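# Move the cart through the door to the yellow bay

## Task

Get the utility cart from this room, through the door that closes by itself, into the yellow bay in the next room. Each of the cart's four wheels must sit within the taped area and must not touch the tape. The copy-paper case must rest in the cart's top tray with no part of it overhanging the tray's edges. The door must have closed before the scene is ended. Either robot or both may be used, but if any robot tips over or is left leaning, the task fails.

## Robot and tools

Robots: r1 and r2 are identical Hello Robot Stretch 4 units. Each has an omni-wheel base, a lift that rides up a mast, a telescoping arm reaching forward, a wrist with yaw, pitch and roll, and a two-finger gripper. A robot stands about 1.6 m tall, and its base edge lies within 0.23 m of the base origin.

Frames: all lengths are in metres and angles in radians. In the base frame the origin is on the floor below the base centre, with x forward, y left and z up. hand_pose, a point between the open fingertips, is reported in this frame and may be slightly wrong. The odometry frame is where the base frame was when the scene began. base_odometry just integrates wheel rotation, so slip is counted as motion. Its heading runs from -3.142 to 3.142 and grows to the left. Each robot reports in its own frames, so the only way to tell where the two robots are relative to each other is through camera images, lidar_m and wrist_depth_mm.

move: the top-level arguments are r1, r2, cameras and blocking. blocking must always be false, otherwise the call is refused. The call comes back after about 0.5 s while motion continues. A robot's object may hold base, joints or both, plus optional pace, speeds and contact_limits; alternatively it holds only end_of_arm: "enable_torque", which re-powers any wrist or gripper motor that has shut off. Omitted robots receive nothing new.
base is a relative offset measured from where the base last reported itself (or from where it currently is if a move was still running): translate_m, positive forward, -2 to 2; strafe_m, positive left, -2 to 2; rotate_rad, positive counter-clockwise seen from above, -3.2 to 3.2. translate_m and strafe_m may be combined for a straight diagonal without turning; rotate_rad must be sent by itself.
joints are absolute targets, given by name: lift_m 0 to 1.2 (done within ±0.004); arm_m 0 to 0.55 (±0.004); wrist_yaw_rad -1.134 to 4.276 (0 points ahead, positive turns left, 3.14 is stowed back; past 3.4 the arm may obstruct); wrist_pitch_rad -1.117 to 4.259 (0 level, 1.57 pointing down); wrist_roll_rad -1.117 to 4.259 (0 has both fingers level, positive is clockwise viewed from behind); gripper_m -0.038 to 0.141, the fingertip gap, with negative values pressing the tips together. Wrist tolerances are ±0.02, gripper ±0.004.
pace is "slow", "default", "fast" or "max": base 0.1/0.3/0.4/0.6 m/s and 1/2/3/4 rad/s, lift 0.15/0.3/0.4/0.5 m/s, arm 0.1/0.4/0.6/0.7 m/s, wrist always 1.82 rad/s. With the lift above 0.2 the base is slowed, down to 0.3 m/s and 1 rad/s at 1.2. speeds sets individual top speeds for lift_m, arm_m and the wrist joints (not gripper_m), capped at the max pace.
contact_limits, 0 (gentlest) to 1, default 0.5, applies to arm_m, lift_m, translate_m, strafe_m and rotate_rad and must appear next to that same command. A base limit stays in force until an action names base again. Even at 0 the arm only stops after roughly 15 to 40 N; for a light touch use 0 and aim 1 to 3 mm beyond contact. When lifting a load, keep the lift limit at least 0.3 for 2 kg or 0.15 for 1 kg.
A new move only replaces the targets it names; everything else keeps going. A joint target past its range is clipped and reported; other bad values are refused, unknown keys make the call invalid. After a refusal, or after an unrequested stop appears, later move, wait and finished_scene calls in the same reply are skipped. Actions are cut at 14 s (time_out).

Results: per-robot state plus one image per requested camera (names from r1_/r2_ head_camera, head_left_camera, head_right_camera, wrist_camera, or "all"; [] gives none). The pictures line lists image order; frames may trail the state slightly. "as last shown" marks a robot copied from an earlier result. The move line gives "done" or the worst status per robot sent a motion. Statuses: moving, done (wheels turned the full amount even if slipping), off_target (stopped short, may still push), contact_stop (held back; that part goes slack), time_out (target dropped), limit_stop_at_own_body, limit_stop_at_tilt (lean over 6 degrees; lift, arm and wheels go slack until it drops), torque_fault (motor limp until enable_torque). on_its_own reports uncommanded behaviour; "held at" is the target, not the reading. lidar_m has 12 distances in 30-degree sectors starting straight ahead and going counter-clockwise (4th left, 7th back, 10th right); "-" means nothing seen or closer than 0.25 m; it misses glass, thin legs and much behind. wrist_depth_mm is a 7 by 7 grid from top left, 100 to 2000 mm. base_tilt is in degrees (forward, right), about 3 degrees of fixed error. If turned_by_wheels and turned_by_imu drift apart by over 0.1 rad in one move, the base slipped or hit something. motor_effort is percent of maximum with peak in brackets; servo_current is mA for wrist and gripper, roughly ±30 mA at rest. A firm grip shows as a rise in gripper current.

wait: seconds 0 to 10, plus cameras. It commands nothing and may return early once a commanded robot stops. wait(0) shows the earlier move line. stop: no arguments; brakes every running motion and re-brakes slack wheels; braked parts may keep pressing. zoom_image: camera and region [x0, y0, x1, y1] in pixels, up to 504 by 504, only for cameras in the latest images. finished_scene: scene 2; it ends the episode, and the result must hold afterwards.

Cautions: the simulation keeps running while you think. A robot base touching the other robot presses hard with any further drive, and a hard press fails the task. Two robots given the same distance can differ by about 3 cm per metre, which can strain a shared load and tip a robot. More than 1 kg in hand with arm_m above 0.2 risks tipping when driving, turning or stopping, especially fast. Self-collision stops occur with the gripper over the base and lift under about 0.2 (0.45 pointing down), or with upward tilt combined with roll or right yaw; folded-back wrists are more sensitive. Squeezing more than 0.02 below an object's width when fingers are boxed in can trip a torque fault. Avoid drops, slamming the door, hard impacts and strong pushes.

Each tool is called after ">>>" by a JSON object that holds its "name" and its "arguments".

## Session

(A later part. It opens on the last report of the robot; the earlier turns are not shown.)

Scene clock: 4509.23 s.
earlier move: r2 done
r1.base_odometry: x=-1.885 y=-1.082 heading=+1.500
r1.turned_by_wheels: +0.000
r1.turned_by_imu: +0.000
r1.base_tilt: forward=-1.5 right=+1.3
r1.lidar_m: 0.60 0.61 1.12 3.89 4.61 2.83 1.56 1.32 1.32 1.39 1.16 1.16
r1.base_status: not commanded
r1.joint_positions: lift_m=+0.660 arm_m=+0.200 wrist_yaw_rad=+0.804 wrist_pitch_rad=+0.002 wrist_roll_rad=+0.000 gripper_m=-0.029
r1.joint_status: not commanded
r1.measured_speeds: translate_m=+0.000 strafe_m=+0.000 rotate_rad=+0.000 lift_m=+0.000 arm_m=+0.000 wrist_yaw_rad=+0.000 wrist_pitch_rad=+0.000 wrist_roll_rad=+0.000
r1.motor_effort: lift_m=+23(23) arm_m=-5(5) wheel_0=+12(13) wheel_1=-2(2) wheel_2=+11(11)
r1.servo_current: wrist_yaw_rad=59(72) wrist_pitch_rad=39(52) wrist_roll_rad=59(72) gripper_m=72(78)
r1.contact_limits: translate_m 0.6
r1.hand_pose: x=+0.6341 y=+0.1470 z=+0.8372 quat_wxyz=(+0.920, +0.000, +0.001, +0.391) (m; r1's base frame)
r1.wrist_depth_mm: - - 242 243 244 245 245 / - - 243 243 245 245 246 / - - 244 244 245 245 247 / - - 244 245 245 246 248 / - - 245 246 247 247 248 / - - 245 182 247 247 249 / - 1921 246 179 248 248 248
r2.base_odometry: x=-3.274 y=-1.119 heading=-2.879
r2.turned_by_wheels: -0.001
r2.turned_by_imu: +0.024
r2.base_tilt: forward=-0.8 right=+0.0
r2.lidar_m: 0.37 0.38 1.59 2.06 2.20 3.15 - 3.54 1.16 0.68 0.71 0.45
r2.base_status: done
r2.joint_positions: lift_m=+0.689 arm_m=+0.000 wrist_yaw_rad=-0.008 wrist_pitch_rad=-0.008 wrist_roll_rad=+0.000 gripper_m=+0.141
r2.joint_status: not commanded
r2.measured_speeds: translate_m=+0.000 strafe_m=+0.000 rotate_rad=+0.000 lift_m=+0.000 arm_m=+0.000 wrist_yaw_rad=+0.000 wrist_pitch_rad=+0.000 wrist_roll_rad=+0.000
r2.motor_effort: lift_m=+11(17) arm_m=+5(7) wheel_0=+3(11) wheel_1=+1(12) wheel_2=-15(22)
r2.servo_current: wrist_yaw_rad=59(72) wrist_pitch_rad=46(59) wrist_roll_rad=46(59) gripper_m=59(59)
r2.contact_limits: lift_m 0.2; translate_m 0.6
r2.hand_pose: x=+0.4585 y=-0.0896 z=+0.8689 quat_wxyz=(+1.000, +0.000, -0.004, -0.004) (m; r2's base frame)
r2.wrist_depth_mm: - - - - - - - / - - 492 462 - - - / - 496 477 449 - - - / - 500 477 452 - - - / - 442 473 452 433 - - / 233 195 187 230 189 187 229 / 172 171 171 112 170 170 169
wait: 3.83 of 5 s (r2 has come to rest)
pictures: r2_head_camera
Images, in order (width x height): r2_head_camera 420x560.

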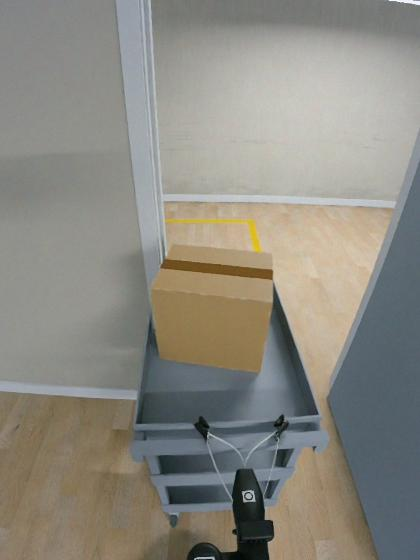

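>>> {"name": "wait", "arguments": {"seconds": 0, "cameras": ["r2_head_camera", "r2_wrist_camera", "r2_head_left_camera", "r1_head_camera"]}}

>>> {"name": "zoom_image", "arguments": {"camera": "r2_head_camera", "region": [110, 220, 350, 500]}}

Scene clock: 4536.23 s.
r1.base_odometry: x=-1.885 y=-1.082 heading=+1.500
r1.turned_by_wheels: +0.000
r1.turned_by_imu: +0.000
r1.base_tilt: forward=-1.6 right=+1.2
r1.lidar_m: 0.59 0.61 1.13 3.92 4.63 2.85 1.57 1.32 1.33 1.39 1.17 1.15
r1.base_status: not commanded
r1.joint_positions: lift_m=+0.660 arm_m=+0.200 wrist_yaw_rad=+0.804 wrist_pitch_rad=+0.002 wrist_roll_rad=+0.000 gripper_m=-0.029
r1.joint_status: not commanded
r1.measured_speeds: translate_m=+0.000 strafe_m=+0.000 rotate_rad=+0.000 lift_m=+0.000 arm_m=+0.000 wrist_yaw_rad=+0.000 wrist_pitch_rad=+0.000 wrist_roll_rad=+0.000
r1.motor_effort: lift_m=+23(23) arm_m=-4(5) wheel_0=+12(13) wheel_1=-2(2) wheel_2=+11(11)
r1.servo_current: wrist_yaw_rad=46(72) wrist_pitch_rad=39(52) wrist_roll_rad=39(72) gripper_m=72(78)
r1.contact_limits: translate_m 0.6
r1.hand_pose: x=+0.6341 y=+0.1470 z=+0.8372 quat_wxyz=(+0.920, +0.000, +0.001, +0.391) (m; r1's base frame)
r1.wrist_depth_mm: - - 243 244 245 245 246 / - - 243 243 244 245 246 / - - 244 244 246 245 247 / - - 244 246 246 246 247 / - - 245 246 246 247 248 / - - 244 182 247 247 249 / - 1921 246 179 248 248 249
r2.base_odometry: x=-3.274 y=-1.119 heading=-2.879
r2.turned_by_wheels: +0.000
r2.turned_by_imu: +0.000
r2.base_tilt: forward=-0.8 right=+0.1
r2.lidar_m: 0.37 0.37 1.56 2.08 2.21 3.16 - 3.56 1.15 0.67 0.70 0.44
r2.base_status: done
r2.joint_positions: lift_m=+0.689 arm_m=+0.000 wrist_yaw_rad=-0.008 wrist_pitch_rad=-0.008 wrist_roll_rad=+0.000 gripper_m=+0.141
r2.joint_status: not commanded
r2.measured_speeds: translate_m=+0.000 strafe_m=+0.000 rotate_rad=+0.000 lift_m=+0.000 arm_m=+0.000 wrist_yaw_rad=+0.000 wrist_pitch_rad=+0.000 wrist_roll_rad=+0.000
r2.motor_effort: lift_m=+11(17) arm_m=+6(7) wheel_0=+2(11) wheel_1=+1(12) wheel_2=-15(22)
r2.servo_current: wrist_yaw_rad=59(72) wrist_pitch_rad=46(59) wrist_roll_rad=52(59) gripper_m=59(59)
r2.contact_limits: lift_m 0.2; translate_m 0.6
r2.hand_pose: x=+0.4585 y=-0.0896 z=+0.8689 quat_wxyz=(+1.000, +0.000, -0.004, -0.004) (m; r2's base frame)
r2.wrist_depth_mm: - - - - - - - / - - 492 459 - - - / - 496 477 452 - - - / - 496 477 449 - - - / - 445 473 452 436 - - / 232 195 186 231 188 187 229 / 171 171 171 112 169 170 170
pictures: r1_head_camera, r2_head_camera, r2_head_left_camera, r2_wrist_camera
Images, in order (width x height): r1_head_camera 420x560, r2_head_camera 420x560, r2_head_left_camera 420x672, r2_wrist_camera 616x392.

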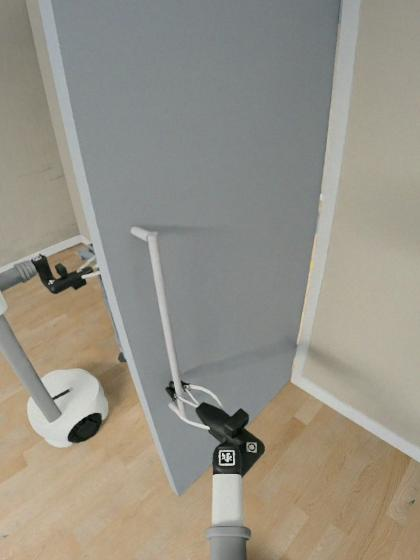

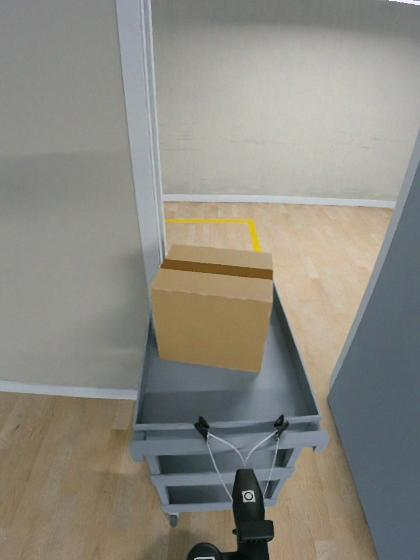

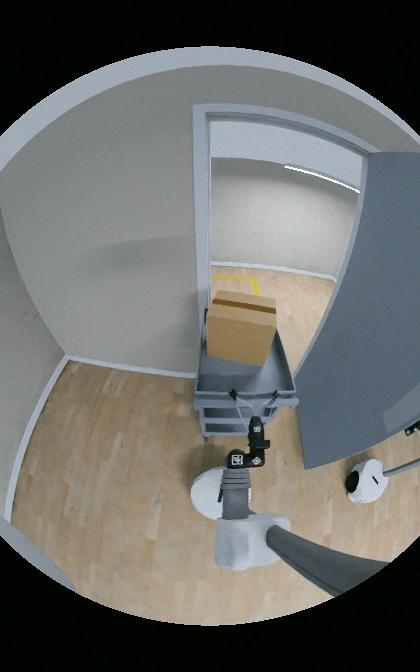

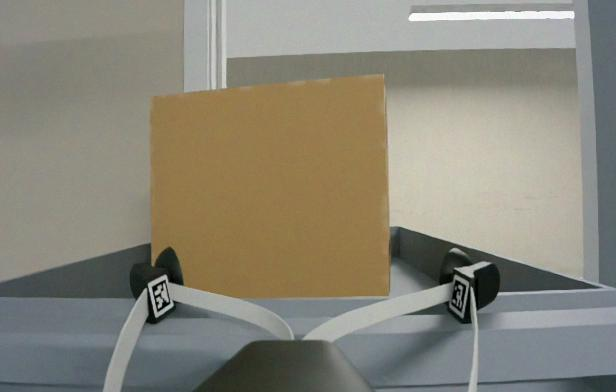

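Scaled by 1.800 from the camera's 420x560 image, which has a finer 1200x1600 frame.

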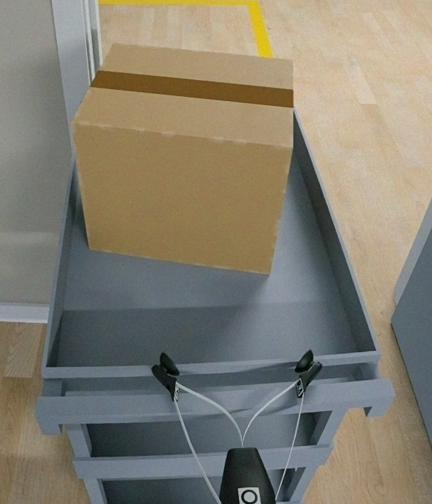

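>>> {"name": "zoom_image", "arguments": {"camera": "r2_head_left_camera", "region": [170, 240, 320, 450]}}

>>> {"name": "zoom_image", "arguments": {"camera": "r2_head_camera", "region": [110, 180, 230, 340]}}

>>> {"name": "zoom_image", "arguments": {"camera": "r2_head_camera", "region": [110, 390, 350, 560]}}

Scaled by 2.400 from the camera's 420x672 image, which has a finer 600x960 frame.

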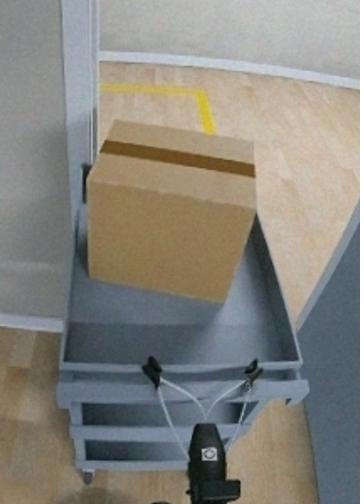

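Scaled by 3.150 from the camera's 420x560 image, which has a finer 1200x1600 frame.

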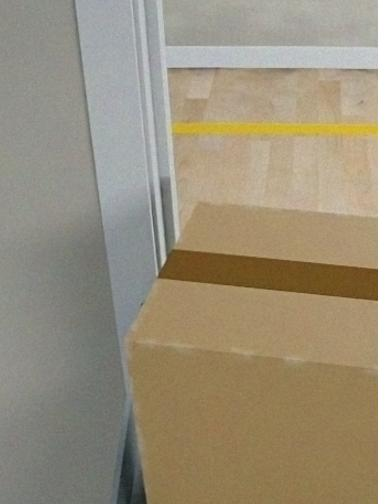

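Scaled by 2.100 from the camera's 420x560 image, which has a finer 1200x1600 frame.

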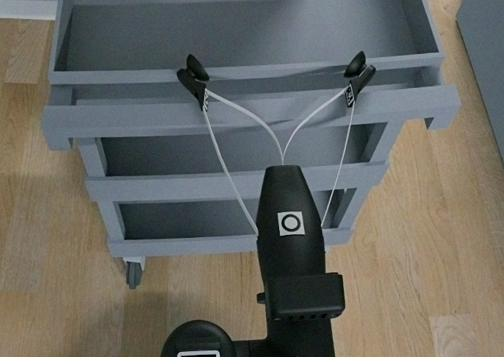

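>>> {"name": "move", "arguments": {"r2": {"joints": {"lift_m": 0.80}, "pace": "default"}, "blocking": false, "cameras": []}}

>>> {"name": "wait", "arguments": {"seconds": 4, "cameras": ["r2_head_camera"]}}

>>> {"name": "move", "arguments": {"r2": {"base": {"strafe_m": 0.36}, "joints": {"gripper_m": 0.0, "wrist_yaw_rad": -0.25}, "pace": "default"}, "blocking": false, "cameras": []}}

>>> {"name": "wait", "arguments": {"seconds": 6, "cameras": ["r2_head_camera", "r2_head_left_camera"]}}

>>> {"name": "zoom_image", "arguments": {"camera": "r2_head_camera", "region": [110, 220, 350, 500]}}

Scene clock: 4656.73 s.
move: r2 moving
r1.base_odometry: x=-1.885 y=-1.082 heading=+1.500
r1.turned_by_wheels: +0.000
r1.turned_by_imu: +0.000
r1.base_tilt: forward=-1.6 right=+1.3
r1.lidar_m: 0.57 0.60 1.12 3.88 4.61 2.83 1.56 1.31 1.30 1.37 1.11 1.16
r1.base_status: not commanded
r1.joint_positions: lift_m=+0.660 arm_m=+0.200 wrist_yaw_rad=+0.804 wrist_pitch_rad=+0.002 wrist_roll_rad=+0.000 gripper_m=-0.029
r1.joint_status: not commanded
r1.measured_speeds: translate_m=+0.000 strafe_m=+0.000 rotate_rad=+0.000 lift_m=+0.000 arm_m=+0.000 wrist_yaw_rad=+0.000 wrist_pitch_rad=+0.000 wrist_roll_rad=+0.000
r1.motor_effort: lift_m=+23(23) arm_m=-5(5) wheel_0=+12(13) wheel_1=-2(2) wheel_2=+11(11)
r1.servo_current: wrist_yaw_rad=46(65) wrist_pitch_rad=39(46) wrist_roll_rad=39(59) gripper_m=72(78)
r1.contact_limits: translate_m 0.6
r1.hand_pose: x=+0.6341 y=+0.1470 z=+0.8372 quat_wxyz=(+0.920, +0.000, +0.001, +0.391) (m; r1's base frame)
r1.wrist_depth_mm: - - 242 243 244 245 246 / - - 244 244 245 245 246 / - - 243 244 245 246 247 / - - 244 245 246 246 247 / - - 244 246 246 247 248 / - - 245 182 246 247 249 / - 1921 246 179 247 248 249
r2.base_odometry: x=-3.274 y=-1.119 heading=-2.878
r2.turned_by_wheels: +0.001
r2.turned_by_imu: +0.001
r2.base_tilt: forward=-0.7 right=+0.0
r2.lidar_m: 0.38 0.38 1.57 2.08 2.20 3.18 - 3.54 1.20 0.69 0.70 0.43
r2.base_status: not commanded
r2.joint_positions: lift_m=+0.726 arm_m=+0.000 wrist_yaw_rad=-0.003 wrist_pitch_rad=-0.002 wrist_roll_rad=+0.000 gripper_m=+0.141
r2.joint_status: lift_m moving
r2.measured_speeds: translate_m=+0.000 strafe_m=+0.000 rotate_rad=+0.000 lift_m=+0.146 arm_m=+0.000 wrist_yaw_rad=+0.008 wrist_pitch_rad=+0.002 wrist_roll_rad=+0.000
r2.motor_effort: lift_m=+22(22) arm_m=+5(6) wheel_0=+3(3) wheel_1=+1(1) wheel_2=-6(15)
r2.servo_current: wrist_yaw_rad=46(59) wrist_pitch_rad=39(52) wrist_roll_rad=46(59) gripper_m=46(59)
r2.contact_limits: translate_m 0.6
r2.hand_pose: x=+0.4589 y=-0.0883 z=+0.9046 quat_wxyz=(+1.000, +0.000, -0.001, -0.002) (m; r2's base frame)
r2.wrist_depth_mm: - - - - - - - / - - 488 455 - - - / - - 477 445 430 - - / - - 473 445 433 - - / - 455 480 445 430 - - / 324 233 230 449 227 204 - / 190 181 193 112 178 185 182
pictures: none
No camera images: "cameras" was empty.

Scene clock: 4813.90 s.
earlier move: r2 done
r1.base_odometry: x=-1.885 y=-1.082 heading=+1.500
r1.turned_by_wheels: +0.000
r1.turned_by_imu: +0.000
r1.base_tilt: forward=-1.6 right=+1.2
r1.lidar_m: 0.61 0.59 1.08 3.89 4.63 2.87 1.57 1.32 1.32 1.38 1.15 1.16
r1.base_status: not commanded
r1.joint_positions: lift_m=+0.660 arm_m=+0.200 wrist_yaw_rad=+0.804 wrist_pitch_rad=+0.002 wrist_roll_rad=+0.000 gripper_m=-0.029
r1.joint_status: not commanded
r1.measured_speeds: translate_m=+0.000 strafe_m=+0.000 rotate_rad=+0.000 lift_m=+0.000 arm_m=+0.000 wrist_yaw_rad=+0.000 wrist_pitch_rad=+0.000 wrist_roll_rad=+0.000
r1.motor_effort: lift_m=+23(23) arm_m=-5(5) wheel_0=+12(13) wheel_1=-2(2) wheel_2=+11(11)
r1.servo_current: wrist_yaw_rad=59(65) wrist_pitch_rad=39(52) wrist_roll_rad=59(65) gripper_m=72(78)
r1.contact_limits: translate_m 0.6
r1.hand_pose: x=+0.6341 y=+0.1470 z=+0.8372 quat_wxyz=(+0.920, +0.000, +0.001, +0.391) (m; r1's base frame)
r1.wrist_depth_mm: - - 243 243 244 244 245 / - - 244 244 245 245 246 / - - 244 244 245 246 246 / - - 244 245 245 247 247 / - - 245 245 246 247 248 / - - 245 182 247 248 248 / - 1921 246 179 247 249 249
r2.base_odometry: x=-3.274 y=-1.119 heading=-2.878
r2.turned_by_wheels: +0.000
r2.turned_by_imu: +0.001
r2.base_tilt: forward=-0.7 right=+0.1
r2.lidar_m: 0.36 0.40 1.60 2.05 2.18 3.17 - 3.53 1.15 0.71 0.69 0.40
r2.base_status: not commanded
r2.joint_positions: lift_m=+0.800 arm_m=+0.000 wrist_yaw_rad=-0.003 wrist_pitch_rad=-0.002 wrist_roll_rad=+0.000 gripper_m=+0.141
r2.joint_status: all done
r2.measured_speeds: translate_m=+0.000 strafe_m=+0.000 rotate_rad=+0.000 lift_m=+0.000 arm_m=+0.000 wrist_yaw_rad=+0.000 wrist_pitch_rad=+0.000 wrist_roll_rad=+0.000
r2.motor_effort: lift_m=+21(25) arm_m=+6(6) wheel_0=+3(3) wheel_1=+1(1) wheel_2=-6(15)
r2.servo_current: wrist_yaw_rad=52(59) wrist_pitch_rad=39(52) wrist_roll_rad=39(59) gripper_m=52(59)
r2.contact_limits: translate_m 0.6
r2.hand_pose: x=+0.4589 y=-0.0883 z=+0.9785 quat_wxyz=(+1.000, +0.000, -0.001, -0.001) (m; r2's base frame)
r2.wrist_depth_mm: - - - - - - - / - - - - - - - / - - 854 - - - - / - - 480 445 430 - - / - - 480 449 430 - - / - 194 469 449 430 191 - / - 445 488 112 477 473 -
wait: 0.00 of 4 s (r2 has come to rest)
pictures: r2_head_camera
Images, in order (width x height): r2_head_camera 420x560.

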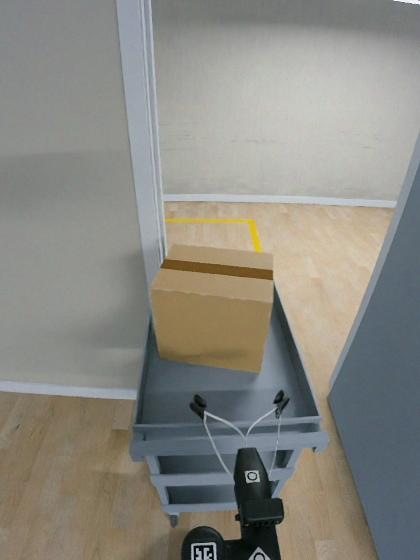

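Scene clock: 4814.40 s.
move: r2 moving
r1.base_odometry: x=-1.885 y=-1.082 heading=+1.500
r1.turned_by_wheels: +0.000
r1.turned_by_imu: +0.000
r1.base_tilt: forward=-1.5 right=+1.3
r1.lidar_m: 0.58 0.61 1.14 3.91 4.62 2.86 1.59 1.29 1.32 1.36 1.16 1.16
r1.base_status: not commanded
r1.joint_positions: lift_m=+0.660 arm_m=+0.200 wrist_yaw_rad=+0.804 wrist_pitch_rad=+0.002 wrist_roll_rad=+0.000 gripper_m=-0.029
r1.joint_status: not commanded
r1.measured_speeds: translate_m=+0.000 strafe_m=+0.000 rotate_rad=+0.000 lift_m=+0.000 arm_m=+0.000 wrist_yaw_rad=+0.000 wrist_pitch_rad=+0.000 wrist_roll_rad=+0.000
r1.motor_effort: lift_m=+23(23) arm_m=-5(5) wheel_0=+12(13) wheel_1=-2(2) wheel_2=+11(11)
r1.servo_current: wrist_yaw_rad=39(59) wrist_pitch_rad=46(52) wrist_roll_rad=59(59) gripper_m=72(78)
r1.contact_limits: translate_m 0.6
r1.hand_pose: x=+0.6341 y=+0.1470 z=+0.8372 quat_wxyz=(+0.920, +0.000, +0.001, +0.391) (m; r1's base frame)
r1.wrist_depth_mm: - - 243 243 244 245 246 / - - 244 244 245 246 246 / - - 244 244 245 246 246 / - - 244 246 247 246 247 / - - 245 245 246 247 248 / - - 245 182 246 248 249 / - 1863 246 179 247 248 249
r2.base_odometry: x=-3.265 y=-1.154 heading=-2.878
r2.turned_by_wheels: +0.000
r2.turned_by_imu: +0.000
r2.base_tilt: forward=-0.7 right=+0.1
r2.lidar_m: 0.37 0.39 1.58 2.03 2.15 3.10 - 3.61 1.26 0.71 0.76 0.40
r2.base_status: strafe_m moving
r2.joint_positions: lift_m=+0.800 arm_m=+0.000 wrist_yaw_rad=-0.247 wrist_pitch_rad=-0.002 wrist_roll_rad=+0.000 gripper_m=+0.130
r2.joint_status: wrist_yaw_rad moving; gripper_m moving
r2.measured_speeds: translate_m=-0.002 strafe_m=+0.139 rotate_rad=+0.010 lift_m=+0.000 arm_m=+0.000 wrist_yaw_rad=-0.020 wrist_pitch_rad=+0.000 wrist_roll_rad=+0.000
r2.motor_effort: lift_m=+21(21) arm_m=+6(6) wheel_0=-11(12) wheel_1=+11(12) wheel_2=-1(5)
r2.servo_current: wrist_yaw_rad=52(117) wrist_pitch_rad=33(46) wrist_roll_rad=39(59) gripper_m=111(111)
r2.hand_pose: x=+0.4291 y=-0.1552 z=+0.9785 quat_wxyz=(+0.992, +0.000, -0.001, -0.123) (m; r2's base frame)
r2.wrist_depth_mm: - - - - - - - / - - - - - - - / - 820 - - - - - / - 462 466 466 - - - / - 466 462 462 - - - / 469 473 466 466 198 183 - / 455 469 469 112 - - -
pictures: none
No camera images: "cameras" was empty.

Scene clock: 4816.43 s.
earlier move: r2 done
r1.base_odometry: x=-1.885 y=-1.082 heading=+1.500
r1.turned_by_wheels: +0.000
r1.turned_by_imu: +0.000
r1.base_tilt: forward=-1.6 right=+1.2
r1.lidar_m: 0.59 0.59 1.46 3.91 4.61 2.85 1.56 1.30 1.33 1.34 1.16 1.13
r1.base_status: not commanded
r1.joint_positions: lift_m=+0.660 arm_m=+0.200 wrist_yaw_rad=+0.804 wrist_pitch_rad=+0.002 wrist_roll_rad=+0.000 gripper_m=-0.029
r1.joint_status: not commanded
r1.measured_speeds: translate_m=+0.000 strafe_m=+0.000 rotate_rad=+0.000 lift_m=+0.000 arm_m=+0.000 wrist_yaw_rad=+0.000 wrist_pitch_rad=+0.000 wrist_roll_rad=+0.000
r1.motor_effort: lift_m=+23(23) arm_m=-5(5) wheel_0=+12(13) wheel_1=-1(2) wheel_2=+11(11)
r1.servo_current: wrist_yaw_rad=46(72) wrist_pitch_rad=46(52) wrist_roll_rad=33(65) gripper_m=72(78)
r1.contact_limits: translate_m 0.6
r1.hand_pose: x=+0.6341 y=+0.1470 z=+0.8372 quat_wxyz=(+0.920, +0.000, +0.001, +0.391) (m; r1's base frame)
r1.wrist_depth_mm: - - 243 243 244 245 245 / - - 243 244 245 246 246 / - - 244 245 245 246 247 / - - 245 244 246 246 247 / - - 244 246 246 248 248 / - - 245 182 247 248 248 / - 1863 246 179 247 248 249
r2.base_odometry: x=-3.180 y=-1.466 heading=-2.878
r2.turned_by_wheels: +0.000
r2.turned_by_imu: +0.000
r2.base_tilt: forward=-0.7 right=+0.1
r2.lidar_m: 0.72 1.15 1.61 1.70 1.81 2.64 - 4.02 3.04 1.05 0.55 0.39
r2.base_status: done
r2.joint_positions: lift_m=+0.800 arm_m=+0.000 wrist_yaw_rad=-0.247 wrist_pitch_rad=-0.002 wrist_roll_rad=+0.000 gripper_m=+0.001
r2.joint_status: all done
r2.measured_speeds: translate_m=+0.000 strafe_m=+0.000 rotate_rad=+0.000 lift_m=+0.000 arm_m=+0.000 wrist_yaw_rad=+0.000 wrist_pitch_rad=+0.000 wrist_roll_rad=+0.000
r2.motor_effort: lift_m=+21(21) arm_m=+6(6) wheel_0=-2(13) wheel_1=+3(13) wheel_2=+0(5)
r2.servo_current: wrist_yaw_rad=46(117) wrist_pitch_rad=39(46) wrist_roll_rad=59(59) gripper_m=65(182)
r2.hand_pose: x=+0.4290 y=-0.1553 z=+0.9785 quat_wxyz=(+0.992, +0.000, -0.001, -0.123) (m; r2's base frame)
r2.wrist_depth_mm: - - - - - - - / - - - - - - - / - - - - - - - / - - - 878 530 535 1138 / - - - 715 539 535 1138 / - - 178 193 539 539 - / - - - 112 - 492 466
wait: 2.03 of 6 s (r2 has come to rest)
pictures: r2_head_camera, r2_head_left_camera
Images, in order (width x height): r2_head_camera 420x560, r2_head_left_camera 420x672.

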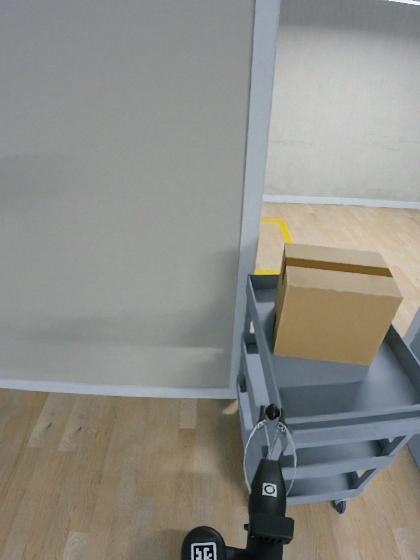

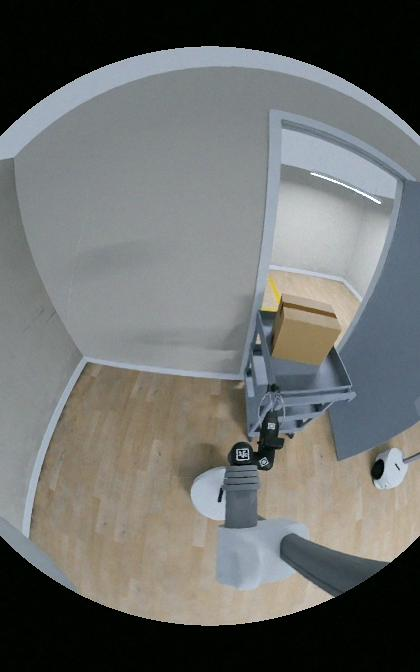

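Scaled by 1.800 from the camera's 420x560 image, which has a finer 1200x1600 frame.

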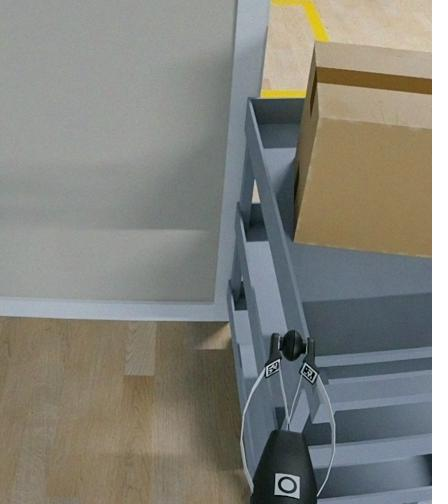

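>>> {"name": "zoom_image", "arguments": {"camera": "r2_head_camera", "region": [220, 250, 420, 450]}}

>>> {"name": "zoom_image", "arguments": {"camera": "r2_head_camera", "region": [220, 370, 420, 560]}}

Scaled by 2.520 from the camera's 420x560 image, which has a finer 1200x1600 frame.

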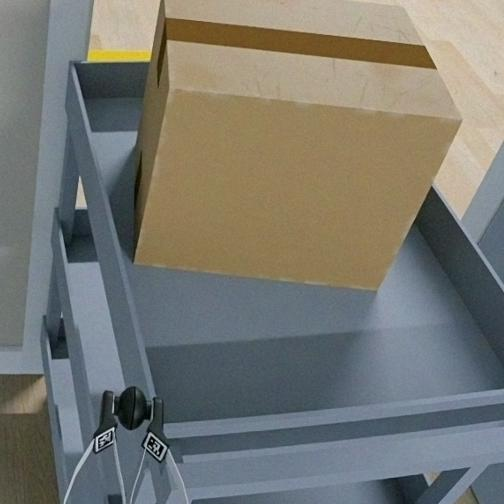

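Scaled by 2.520 from the camera's 420x560 image, which has a finer 1200x1600 frame.

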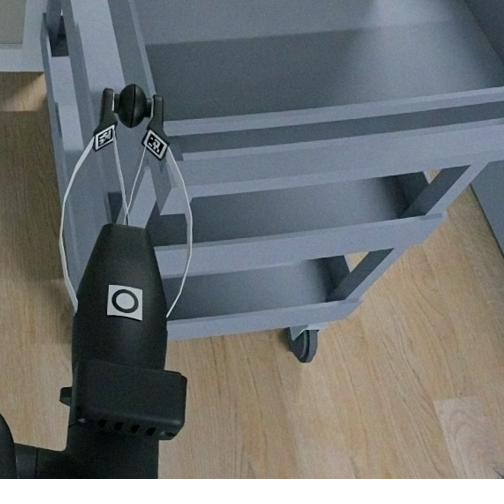

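>>> {"name": "move", "arguments": {"r2": {"base": {"strafe_m": 0.06}, "pace": "default"}, "blocking": false, "cameras": []}}

>>> {"name": "wait", "arguments": {"seconds": 4, "cameras": []}}

>>> {"name": "move", "arguments": {"r2": {"joints": {"lift_m": 0.655, "arm_m": 0.39}, "pace": "default", "contact_limits": {"arm_m": 0.2, "lift_m": 0.2}}, "blocking": false, "cameras": []}}

>>> {"name": "wait", "arguments": {"seconds": 5, "cameras": ["r2_head_camera"]}}

>>> {"name": "zoom_image", "arguments": {"camera": "r2_head_camera", "region": [180, 220, 420, 500]}}

Scene clock: 4929.33 s.
move: r2 moving
r1.base_odometry: x=-1.885 y=-1.082 heading=+1.500
r1.turned_by_wheels: +0.000
r1.turned_by_imu: +0.000
r1.base_tilt: forward=-1.6 right=+1.2
r1.lidar_m: 0.58 0.59 1.52 3.91 4.60 2.82 1.57 1.31 1.33 1.36 1.16 1.13
r1.base_status: not commanded
r1.joint_positions: lift_m=+0.660 arm_m=+0.200 wrist_yaw_rad=+0.804 wrist_pitch_rad=+0.002 wrist_roll_rad=+0.000 gripper_m=-0.029
r1.joint_status: not commanded
r1.measured_speeds: translate_m=+0.000 strafe_m=+0.000 rotate_rad=+0.000 lift_m=+0.000 arm_m=+0.000 wrist_yaw_rad=+0.000 wrist_pitch_rad=+0.000 wrist_roll_rad=+0.000
r1.motor_effort: lift_m=+23(23) arm_m=-4(5) wheel_0=+12(13) wheel_1=-1(2) wheel_2=+11(11)
r1.servo_current: wrist_yaw_rad=59(72) wrist_pitch_rad=39(52) wrist_roll_rad=52(59) gripper_m=72(78)
r1.contact_limits: translate_m 0.6
r1.hand_pose: x=+0.6341 y=+0.1470 z=+0.8372 quat_wxyz=(+0.920, +0.000, +0.001, +0.391) (m; r1's base frame)
r1.wrist_depth_mm: - - 243 243 244 245 246 / - - 243 244 245 245 245 / - - 244 244 245 246 246 / - - 244 245 246 246 247 / - - 245 246 246 247 248 / - - 245 182 246 248 248 / - 1921 246 179 248 249 249
r2.base_odometry: x=-3.171 y=-1.501 heading=-2.878
r2.turned_by_wheels: +0.000
r2.turned_by_imu: +0.001
r2.base_tilt: forward=-0.7 right=+0.1
r2.lidar_m: 0.89 1.11 1.61 1.67 1.77 2.54 - 4.06 3.11 1.06 0.58 0.42
r2.base_status: strafe_m moving
r2.joint_positions: lift_m=+0.800 arm_m=+0.000 wrist_yaw_rad=-0.247 wrist_pitch_rad=-0.002 wrist_roll_rad=+0.000 gripper_m=+0.001
r2.joint_status: not commanded
r2.measured_speeds: translate_m=-0.001 strafe_m=+0.127 rotate_rad=+0.004 lift_m=+0.000 arm_m=+0.000 wrist_yaw_rad=+0.000 wrist_pitch_rad=+0.000 wrist_roll_rad=+0.000
r2.motor_effort: lift_m=+21(21) arm_m=+6(6) wheel_0=-8(13) wheel_1=+9(12) wheel_2=+0(1)
r2.servo_current: wrist_yaw_rad=46(59) wrist_pitch_rad=39(52) wrist_roll_rad=33(52) gripper_m=65(72)
r2.hand_pose: x=+0.4290 y=-0.1553 z=+0.9785 quat_wxyz=(+0.992, +0.000, -0.001, -0.123) (m; r2's base frame)
r2.wrist_depth_mm: - - - - - - - / - - - - - - - / - - - - - - - / - - - - 544 539 1098 / - - - 891 539 539 654 / - - 177 193 539 549 544 / - - - 112 - - 462
pictures: none
No camera images: "cameras" was empty.

Scene clock: 4930.03 s.
earlier move: r2 done
r1.base_odometry: x=-1.885 y=-1.082 heading=+1.500
r1.turned_by_wheels: +0.000
r1.turned_by_imu: +0.000
r1.base_tilt: forward=-1.6 right=+1.2
r1.lidar_m: 0.60 0.59 1.53 3.87 4.63 2.84 1.56 1.33 1.31 1.40 1.16 1.16
r1.base_status: not commanded
r1.joint_positions: lift_m=+0.660 arm_m=+0.200 wrist_yaw_rad=+0.804 wrist_pitch_rad=+0.002 wrist_roll_rad=+0.000 gripper_m=-0.029
r1.joint_status: not commanded
r1.measured_speeds: translate_m=+0.000 strafe_m=+0.000 rotate_rad=+0.000 lift_m=+0.000 arm_m=+0.000 wrist_yaw_rad=+0.000 wrist_pitch_rad=+0.000 wrist_roll_rad=+0.000
r1.motor_effort: lift_m=+23(23) arm_m=-5(5) wheel_0=+13(13) wheel_1=-2(2) wheel_2=+11(11)
r1.servo_current: wrist_yaw_rad=52(72) wrist_pitch_rad=33(52) wrist_roll_rad=46(65) gripper_m=72(78)
r1.contact_limits: translate_m 0.6
r1.hand_pose: x=+0.6341 y=+0.1470 z=+0.8372 quat_wxyz=(+0.920, +0.000, +0.001, +0.391) (m; r1's base frame)
r1.wrist_depth_mm: - - 243 243 244 245 246 / - - 243 244 244 245 246 / - - 243 245 246 246 247 / - - 244 245 245 246 247 / - - 245 246 246 247 248 / - - 245 182 246 247 248 / - 1921 246 179 248 248 248
r2.base_odometry: x=-3.165 y=-1.524 heading=-2.878
r2.turned_by_wheels: +0.000
r2.turned_by_imu: +0.000
r2.base_tilt: forward=-0.7 right=+0.1
r2.lidar_m: 0.96 1.13 1.63 1.65 1.73 2.52 - 4.10 3.10 1.10 0.55 0.45
r2.base_status: done
r2.joint_positions: lift_m=+0.800 arm_m=+0.000 wrist_yaw_rad=-0.247 wrist_pitch_rad=-0.002 wrist_roll_rad=+0.000 gripper_m=+0.001
r2.joint_status: not commanded
r2.measured_speeds: translate_m=+0.000 strafe_m=+0.000 rotate_rad=+0.000 lift_m=+0.000 arm_m=+0.000 wrist_yaw_rad=+0.000 wrist_pitch_rad=+0.000 wrist_roll_rad=+0.000
r2.motor_effort: lift_m=+21(21) arm_m=+5(6) wheel_0=-2(13) wheel_1=+3(12) wheel_2=+0(1)
r2.servo_current: wrist_yaw_rad=52(59) wrist_pitch_rad=39(52) wrist_roll_rad=46(59) gripper_m=59(72)
r2.hand_pose: x=+0.4290 y=-0.1553 z=+0.9785 quat_wxyz=(+0.992, +0.000, -0.001, -0.123) (m; r2's base frame)
r2.wrist_depth_mm: - - - - - - - / - - - - - - - / - - - - - - - / - - - - 544 539 544 / - - - 917 554 549 549 / - - 178 193 455 554 554 / - - - 112 - - 462
wait: 0.70 of 4 s (r2 has come to rest)
pictures: none
No camera images: "cameras" was empty.

Scene clock: 4930.53 s.
move: r2 moving
r1.base_odometry: x=-1.885 y=-1.082 heading=+1.500
r1.turned_by_wheels: +0.000
r1.turned_by_imu: +0.000
r1.base_tilt: forward=-1.6 right=+1.2
r1.lidar_m: 0.60 0.61 1.51 3.87 4.62 2.85 1.58 1.32 1.32 1.39 1.17 1.15
r1.base_status: not commanded
r1.joint_positions: lift_m=+0.660 arm_m=+0.200 wrist_yaw_rad=+0.804 wrist_pitch_rad=+0.002 wrist_roll_rad=+0.000 gripper_m=-0.029
r1.joint_status: not commanded
r1.measured_speeds: translate_m=+0.000 strafe_m=+0.000 rotate_rad=+0.000 lift_m=+0.000 arm_m=+0.000 wrist_yaw_rad=+0.000 wrist_pitch_rad=+0.000 wrist_roll_rad=+0.000
r1.motor_effort: lift_m=+23(23) arm_m=-5(5) wheel_0=+12(13) wheel_1=-2(2) wheel_2=+11(11)
r1.servo_current: wrist_yaw_rad=59(72) wrist_pitch_rad=46(46) wrist_roll_rad=59(65) gripper_m=72(78)
r1.contact_limits: translate_m 0.6
r1.hand_pose: x=+0.6341 y=+0.1470 z=+0.8372 quat_wxyz=(+0.920, +0.000, +0.001, +0.391) (m; r1's base frame)
r1.wrist_depth_mm: - - 242 243 244 245 246 / - - 244 244 244 245 247 / - - 244 244 245 246 247 / - - 243 245 245 246 247 / - - 244 245 247 246 247 / - - 245 182 247 248 249 / - 1921 246 179 247 248 249
r2.base_odometry: x=-3.165 y=-1.524 heading=-2.878
r2.turned_by_wheels: +0.000
r2.turned_by_imu: +0.000
r2.base_tilt: forward=-0.7 right=+0.1
r2.lidar_m: 0.96 1.13 1.63 1.65 1.75 2.55 - 4.12 3.12 1.10 0.54 0.45
r2.base_status: not commanded
r2.joint_positions: lift_m=+0.762 arm_m=+0.051 wrist_yaw_rad=-0.247 wrist_pitch_rad=-0.002 wrist_roll_rad=+0.000 gripper_m=+0.001
r2.joint_status: lift_m moving; arm_m moving
r2.measured_speeds: translate_m=+0.000 strafe_m=+0.000 rotate_rad=+0.000 lift_m=-0.146 arm_m=+0.195 wrist_yaw_rad=+0.000 wrist_pitch_rad=+0.000 wrist_roll_rad=+0.000
r2.motor_effort: lift_m=+11(21) arm_m=+5(13) wheel_0=-2(3) wheel_1=+3(3) wheel_2=+0(0)
r2.servo_current: wrist_yaw_rad=52(52) wrist_pitch_rad=39(46) wrist_roll_rad=46(59) gripper_m=65(65)
r2.contact_limits: arm_m 0.2; lift_m 0.2
r2.hand_pose: x=+0.4797 y=-0.1554 z=+0.9411 quat_wxyz=(+0.992, +0.000, -0.001, -0.123) (m; r2's base frame)
r2.wrist_depth_mm: - - - - - - - / - - - - - - - / - - - - 500 504 504 / - - - - 508 504 504 / - - - 854 512 512 508 / - - 178 193 407 508 512 / - - - 112 279 439 424
pictures: none
No camera images: "cameras" was empty.

Scene clock: 4932.30 s.
earlier move: r2 done
r1.base_odometry: x=-1.885 y=-1.082 heading=+1.500
r1.turned_by_wheels: +0.000
r1.turned_by_imu: +0.000
r1.base_tilt: forward=-1.6 right=+1.2
r1.lidar_m: 0.54 0.60 1.51 3.90 4.60 2.83 1.56 1.31 1.32 1.34 1.17 1.15
r1.base_status: not commanded
r1.joint_positions: lift_m=+0.660 arm_m=+0.200 wrist_yaw_rad=+0.804 wrist_pitch_rad=+0.002 wrist_roll_rad=+0.000 gripper_m=-0.029
r1.joint_status: not commanded
r1.measured_speeds: translate_m=+0.000 strafe_m=+0.000 rotate_rad=+0.000 lift_m=+0.000 arm_m=+0.000 wrist_yaw_rad=+0.000 wrist_pitch_rad=+0.000 wrist_roll_rad=+0.000
r1.motor_effort: lift_m=+23(23) arm_m=-4(5) wheel_0=+13(13) wheel_1=-2(2) wheel_2=+11(11)
r1.servo_current: wrist_yaw_rad=52(72) wrist_pitch_rad=46(46) wrist_roll_rad=46(78) gripper_m=72(78)
r1.contact_limits: translate_m 0.6
r1.hand_pose: x=+0.6341 y=+0.1470 z=+0.8372 quat_wxyz=(+0.920, +0.000, +0.001, +0.391) (m; r1's base frame)
r1.wrist_depth_mm: - - 243 243 244 245 245 / - - 243 244 244 246 246 / - - 243 245 245 246 247 / - - 244 245 246 246 247 / - - 244 246 246 248 248 / - - 245 182 246 248 248 / - 1921 246 179 248 248 249
r2.base_odometry: x=-3.165 y=-1.524 heading=-2.878
r2.turned_by_wheels: +0.000
r2.turned_by_imu: +0.000
r2.base_tilt: forward=-0.6 right=+0.1
r2.lidar_m: 0.99 1.12 1.64 1.67 1.73 2.52 - 4.12 3.10 1.11 0.54 0.45
r2.base_status: not commanded
r2.joint_positions: lift_m=+0.655 arm_m=+0.390 wrist_yaw_rad=-0.247 wrist_pitch_rad=-0.002 wrist_roll_rad=+0.000 gripper_m=+0.001
r2.joint_status: all done
r2.measured_speeds: translate_m=+0.000 strafe_m=+0.000 rotate_rad=+0.000 lift_m=+0.000 arm_m=+0.000 wrist_yaw_rad=+0.000 wrist_pitch_rad=+0.000 wrist_roll_rad=+0.000
r2.motor_effort: lift_m=+14(21) arm_m=+8(13) wheel_0=-3(3) wheel_1=+3(3) wheel_2=+0(1)
r2.servo_current: wrist_yaw_rad=46(59) wrist_pitch_rad=39(46) wrist_roll_rad=46(59) gripper_m=59(65)
r2.contact_limits: arm_m 0.2; lift_m 0.2
r2.hand_pose: x=+0.8189 y=-0.1554 z=+0.8341 quat_wxyz=(+0.992, +0.000, -0.001, -0.123) (m; r2's base frame)
r2.wrist_depth_mm: - - - - - 325 237 / - - - - - 330 238 / - - - - - 334 241 / - - - - - 314 243 / - - - - 347 224 177 / - - 178 192 285 225 177 / - - - 112 - 213 177
wait: 1.77 of 5 s (r2 has come to rest)
pictures: r2_head_camera
Images, in order (width x height): r2_head_camera 420x560.

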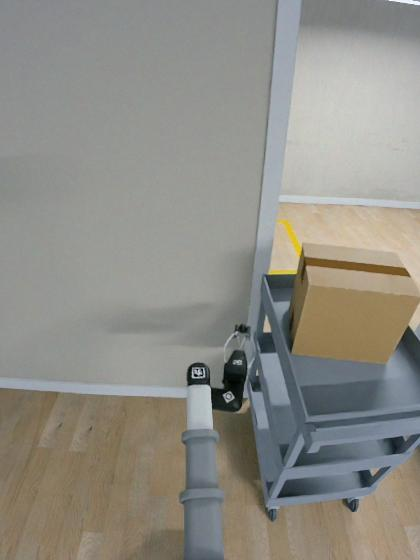

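Scaled by 1.800 from the camera's 420x560 image, which has a finer 1200x1600 frame.

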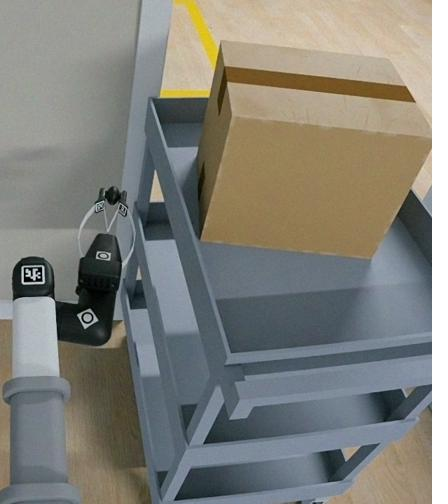

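>>> {"name": "move", "arguments": {"r2": {"base": {"strafe_m": -0.16}, "pace": "slow", "contact_limits": {"strafe_m": 0.4}}, "blocking": false, "cameras": []}}

>>> {"name": "wait", "arguments": {"seconds": 5, "cameras": ["r2_head_camera"]}}

>>> {"name": "zoom_image", "arguments": {"camera": "r2_head_camera", "region": [180, 220, 420, 500]}}

Scene clock: 4939.17 s.
move: r2 moving
r1.base_odometry: x=-1.885 y=-1.082 heading=+1.500
r1.turned_by_wheels: +0.000
r1.turned_by_imu: +0.000
r1.base_tilt: forward=-1.6 right=+1.3
r1.lidar_m: 0.57 0.61 1.51 3.90 4.61 2.83 1.61 1.31 1.32 1.37 1.16 1.16
r1.base_status: not commanded
r1.joint_positions: lift_m=+0.660 arm_m=+0.200 wrist_yaw_rad=+0.804 wrist_pitch_rad=+0.002 wrist_roll_rad=+0.000 gripper_m=-0.029
r1.joint_status: not commanded
r1.measured_speeds: translate_m=+0.000 strafe_m=+0.000 rotate_rad=+0.000 lift_m=+0.000 arm_m=+0.000 wrist_yaw_rad=+0.000 wrist_pitch_rad=+0.000 wrist_roll_rad=+0.000
r1.motor_effort: lift_m=+23(23) arm_m=-4(5) wheel_0=+12(13) wheel_1=-2(2) wheel_2=+11(11)
r1.servo_current: wrist_yaw_rad=52(65) wrist_pitch_rad=39(52) wrist_roll_rad=52(65) gripper_m=72(78)
r1.contact_limits: translate_m 0.6
r1.hand_pose: x=+0.6341 y=+0.1470 z=+0.8372 quat_wxyz=(+0.920, +0.000, +0.001, +0.391) (m; r1's base frame)
r1.wrist_depth_mm: - - 243 243 243 244 245 / - - 244 244 244 245 245 / - - 243 244 245 246 246 / - - 244 245 246 246 248 / - - 244 245 247 246 247 / - - 245 182 247 248 248 / - 1921 246 179 247 249 250
r2.base_odometry: x=-3.169 y=-1.511 heading=-2.878
r2.turned_by_wheels: +0.000
r2.turned_by_imu: +0.001
r2.base_tilt: forward=-0.7 right=+0.1
r2.lidar_m: 0.93 1.12 1.65 1.65 1.78 2.57 - 4.10 3.09 1.09 0.56 0.46
r2.base_status: strafe_m moving
r2.joint_positions: lift_m=+0.655 arm_m=+0.390 wrist_yaw_rad=-0.247 wrist_pitch_rad=-0.002 wrist_roll_rad=+0.000 gripper_m=+0.001
r2.joint_status: not commanded
r2.measured_speeds: translate_m=+0.000 strafe_m=-0.057 rotate_rad=+0.000 lift_m=+0.000 arm_m=+0.000 wrist_yaw_rad=+0.000 wrist_pitch_rad=+0.000 wrist_roll_rad=+0.000
r2.motor_effort: lift_m=+14(14) arm_m=+7(8) wheel_0=+9(9) wheel_1=-7(9) wheel_2=+0(2)
r2.servo_current: wrist_yaw_rad=39(65) wrist_pitch_rad=39(46) wrist_roll_rad=46(59) gripper_m=59(65)
r2.contact_limits: arm_m 0.2; lift_m 0.2; strafe_m 0.4
r2.hand_pose: x=+0.8189 y=-0.1554 z=+0.8341 quat_wxyz=(+0.992, +0.000, -0.001, -0.123) (m; r2's base frame)
r2.wrist_depth_mm: - - - - - 303 219 / - - - - - 304 220 / - - - - - 310 223 / - - - - - 289 224 / - - - 218 320 206 - / - - 177 191 260 206 - / - - - 112 - 195 -
pictures: none
No camera images: "cameras" was empty.

Scene clock: 4941.13 s.
earlier move: r2 contact_stop
r1.base_odometry: x=-1.885 y=-1.082 heading=+1.500
r1.turned_by_wheels: +0.000
r1.turned_by_imu: +0.000
r1.base_tilt: forward=-1.6 right=+1.3
r1.lidar_m: 0.60 0.60 1.38 3.88 4.62 2.85 1.58 1.31 1.32 1.37 1.15 1.14
r1.base_status: not commanded
r1.joint_positions: lift_m=+0.660 arm_m=+0.200 wrist_yaw_rad=+0.804 wrist_pitch_rad=+0.002 wrist_roll_rad=+0.000 gripper_m=-0.029
r1.joint_status: not commanded
r1.measured_speeds: translate_m=+0.000 strafe_m=+0.000 rotate_rad=+0.000 lift_m=+0.000 arm_m=+0.000 wrist_yaw_rad=+0.000 wrist_pitch_rad=+0.000 wrist_roll_rad=+0.000
r1.motor_effort: lift_m=+23(23) arm_m=-4(5) wheel_0=+13(13) wheel_1=-2(2) wheel_2=+11(11)
r1.servo_current: wrist_yaw_rad=59(72) wrist_pitch_rad=46(52) wrist_roll_rad=39(72) gripper_m=72(78)
r1.contact_limits: translate_m 0.6
r1.hand_pose: x=+0.6341 y=+0.1470 z=+0.8372 quat_wxyz=(+0.920, +0.000, +0.001, +0.391) (m; r1's base frame)
r1.wrist_depth_mm: - - 242 243 245 245 245 / - - 243 245 245 245 246 / - - 243 244 245 246 247 / - - 244 244 245 246 246 / - - 245 246 247 246 248 / - - 246 183 247 248 248 / - 1921 246 179 247 248 249
r2.base_odometry: x=-3.195 y=-1.397 heading=-2.834
r2.turned_by_wheels: +0.044
r2.turned_by_imu: +0.045
r2.base_tilt: forward=-0.7 right=+0.1
r2.lidar_m: 0.70 1.14 1.71 1.74 1.90 2.85 - 3.81 1.47 0.97 0.50 0.41
r2.base_status: strafe_m contact_stop (by the wheels' count: -0.130 of -0.160)
r2.joint_positions: lift_m=+0.655 arm_m=+0.390 wrist_yaw_rad=-0.247 wrist_pitch_rad=-0.002 wrist_roll_rad=+0.000 gripper_m=+0.001
r2.joint_status: not commanded
r2.measured_speeds: translate_m=+0.000 strafe_m=+0.000 rotate_rad=+0.000 lift_m=+0.000 arm_m=+0.000 wrist_yaw_rad=+0.000 wrist_pitch_rad=+0.000 wrist_roll_rad=+0.000
r2.on_its_own: the wheels are slack since a contact_stop
r2.motor_effort: lift_m=+14(14) arm_m=+6(8) wheel_0=+0(29) wheel_1=+0(9) wheel_2=+0(6)
r2.servo_current: wrist_yaw_rad=52(65) wrist_pitch_rad=33(52) wrist_roll_rad=46(59) gripper_m=59(65)
r2.contact_limits: arm_m 0.2; lift_m 0.2; strafe_m 0.4
r2.hand_pose: x=+0.8190 y=-0.1553 z=+0.8341 quat_wxyz=(+0.992, +0.000, -0.001, -0.123) (m; r2's base frame)
r2.wrist_depth_mm: - - - - 370 177 - / - - - - - 179 140 / - - - - - 181 - / - - - 477 338 182 142 / - - - 291 175 132 - / - - 178 193 174 118 - / - - - 112 154 - -
wait: 1.97 of 5 s (r2 has come to rest)
pictures: r2_head_camera
Images, in order (width x height): r2_head_camera 420x560.

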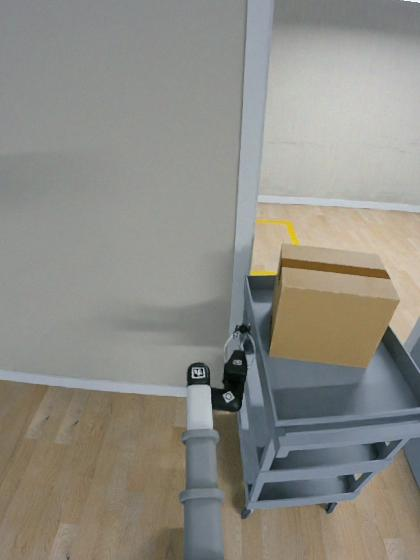

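Scaled by 1.800 from the camera's 420x560 image, which has a finer 1200x1600 frame.

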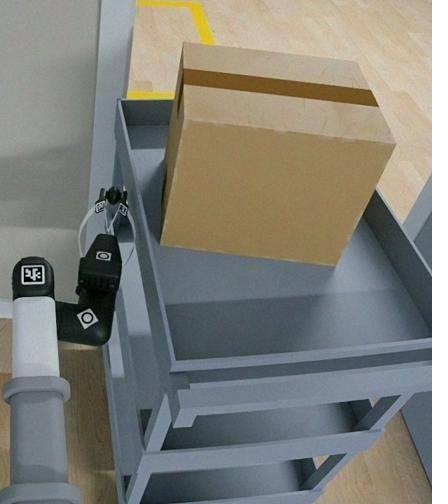

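>>> {"name": "zoom_image", "arguments": {"camera": "r2_head_camera", "region": [200, 260, 300, 400]}}

>>> {"name": "wait", "arguments": {"seconds": 0, "cameras": ["r2_wrist_camera"]}}

Scaled by 3.600 from the camera's 420x560 image, which has a finer 1200x1600 frame.

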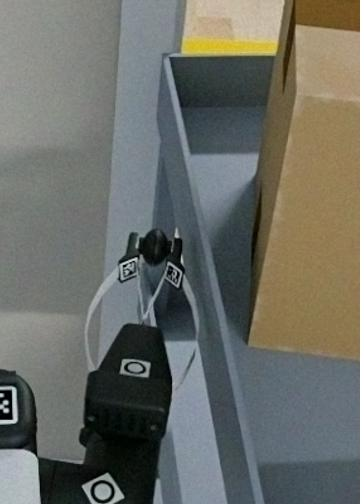

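Scene clock: 4945.17 s.
r1.base_odometry: x=-1.885 y=-1.082 heading=+1.500
r1.turned_by_wheels: +0.000
r1.turned_by_imu: +0.000
r1.base_tilt: forward=-1.6 right=+1.3
r1.lidar_m: 0.57 0.61 1.38 3.91 4.60 2.83 1.57 1.31 1.31 1.39 1.15 1.16
r1.base_status: not commanded
r1.joint_positions: lift_m=+0.660 arm_m=+0.200 wrist_yaw_rad=+0.804 wrist_pitch_rad=+0.002 wrist_roll_rad=+0.000 gripper_m=-0.029
r1.joint_status: not commanded
r1.measured_speeds: translate_m=+0.000 strafe_m=+0.000 rotate_rad=+0.000 lift_m=+0.000 arm_m=+0.000 wrist_yaw_rad=+0.000 wrist_pitch_rad=+0.000 wrist_roll_rad=+0.000
r1.motor_effort: lift_m=+23(23) arm_m=-5(5) wheel_0=+12(13) wheel_1=-2(2) wheel_2=+11(11)
r1.servo_current: wrist_yaw_rad=46(72) wrist_pitch_rad=46(52) wrist_roll_rad=52(72) gripper_m=65(78)
r1.contact_limits: translate_m 0.6
r1.hand_pose: x=+0.6341 y=+0.1470 z=+0.8372 quat_wxyz=(+0.920, +0.000, +0.001, +0.391) (m; r1's base frame)
r1.wrist_depth_mm: - - 242 243 245 245 245 / - - 243 243 244 246 246 / - - 244 244 245 246 247 / - - 244 244 246 247 247 / - - 245 245 246 247 248 / - - 245 182 247 247 248 / - 1863 246 179 248 248 249
r2.base_odometry: x=-3.195 y=-1.397 heading=-2.834
r2.turned_by_wheels: +0.000
r2.turned_by_imu: +0.000
r2.base_tilt: forward=-0.6 right=+0.0
r2.lidar_m: 0.67 1.14 1.71 1.78 1.94 2.85 - 3.77 1.51 0.96 0.54 0.40
r2.base_status: strafe_m contact_stop (by the wheels' count: -0.130 of -0.160)
r2.joint_positions: lift_m=+0.655 arm_m=+0.390 wrist_yaw_rad=-0.247 wrist_pitch_rad=-0.002 wrist_roll_rad=+0.000 gripper_m=+0.001
r2.joint_status: not commanded
r2.measured_speeds: translate_m=+0.000 strafe_m=+0.000 rotate_rad=+0.000 lift_m=+0.000 arm_m=+0.000 wrist_yaw_rad=+0.000 wrist_pitch_rad=+0.000 wrist_roll_rad=+0.000
r2.on_its_own: the wheels are slack since a contact_stop
r2.motor_effort: lift_m=+14(14) arm_m=+6(8) wheel_0=+0(29) wheel_1=+0(9) wheel_2=+0(6)
r2.servo_current: wrist_yaw_rad=26(65) wrist_pitch_rad=39(52) wrist_roll_rad=59(59) gripper_m=59(65)
r2.contact_limits: arm_m 0.2; lift_m 0.2; strafe_m 0.4
r2.hand_pose: x=+0.8190 y=-0.1553 z=+0.8341 quat_wxyz=(+0.992, +0.000, -0.001, -0.123) (m; r2's base frame)
r2.wrist_depth_mm: - - - - 368 177 - / - - - - - 178 140 / - - - - - 180 - / - - - 477 334 181 142 / - - - 290 174 136 - / - - 177 193 164 118 - / - - - 112 163 - -
pictures: r2_wrist_camera
Images, in order (width x height): r2_wrist_camera 616x392.

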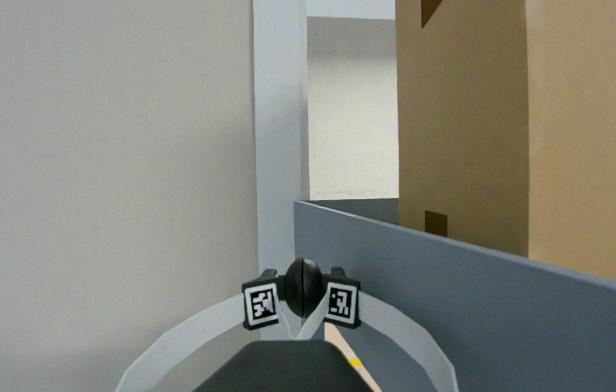

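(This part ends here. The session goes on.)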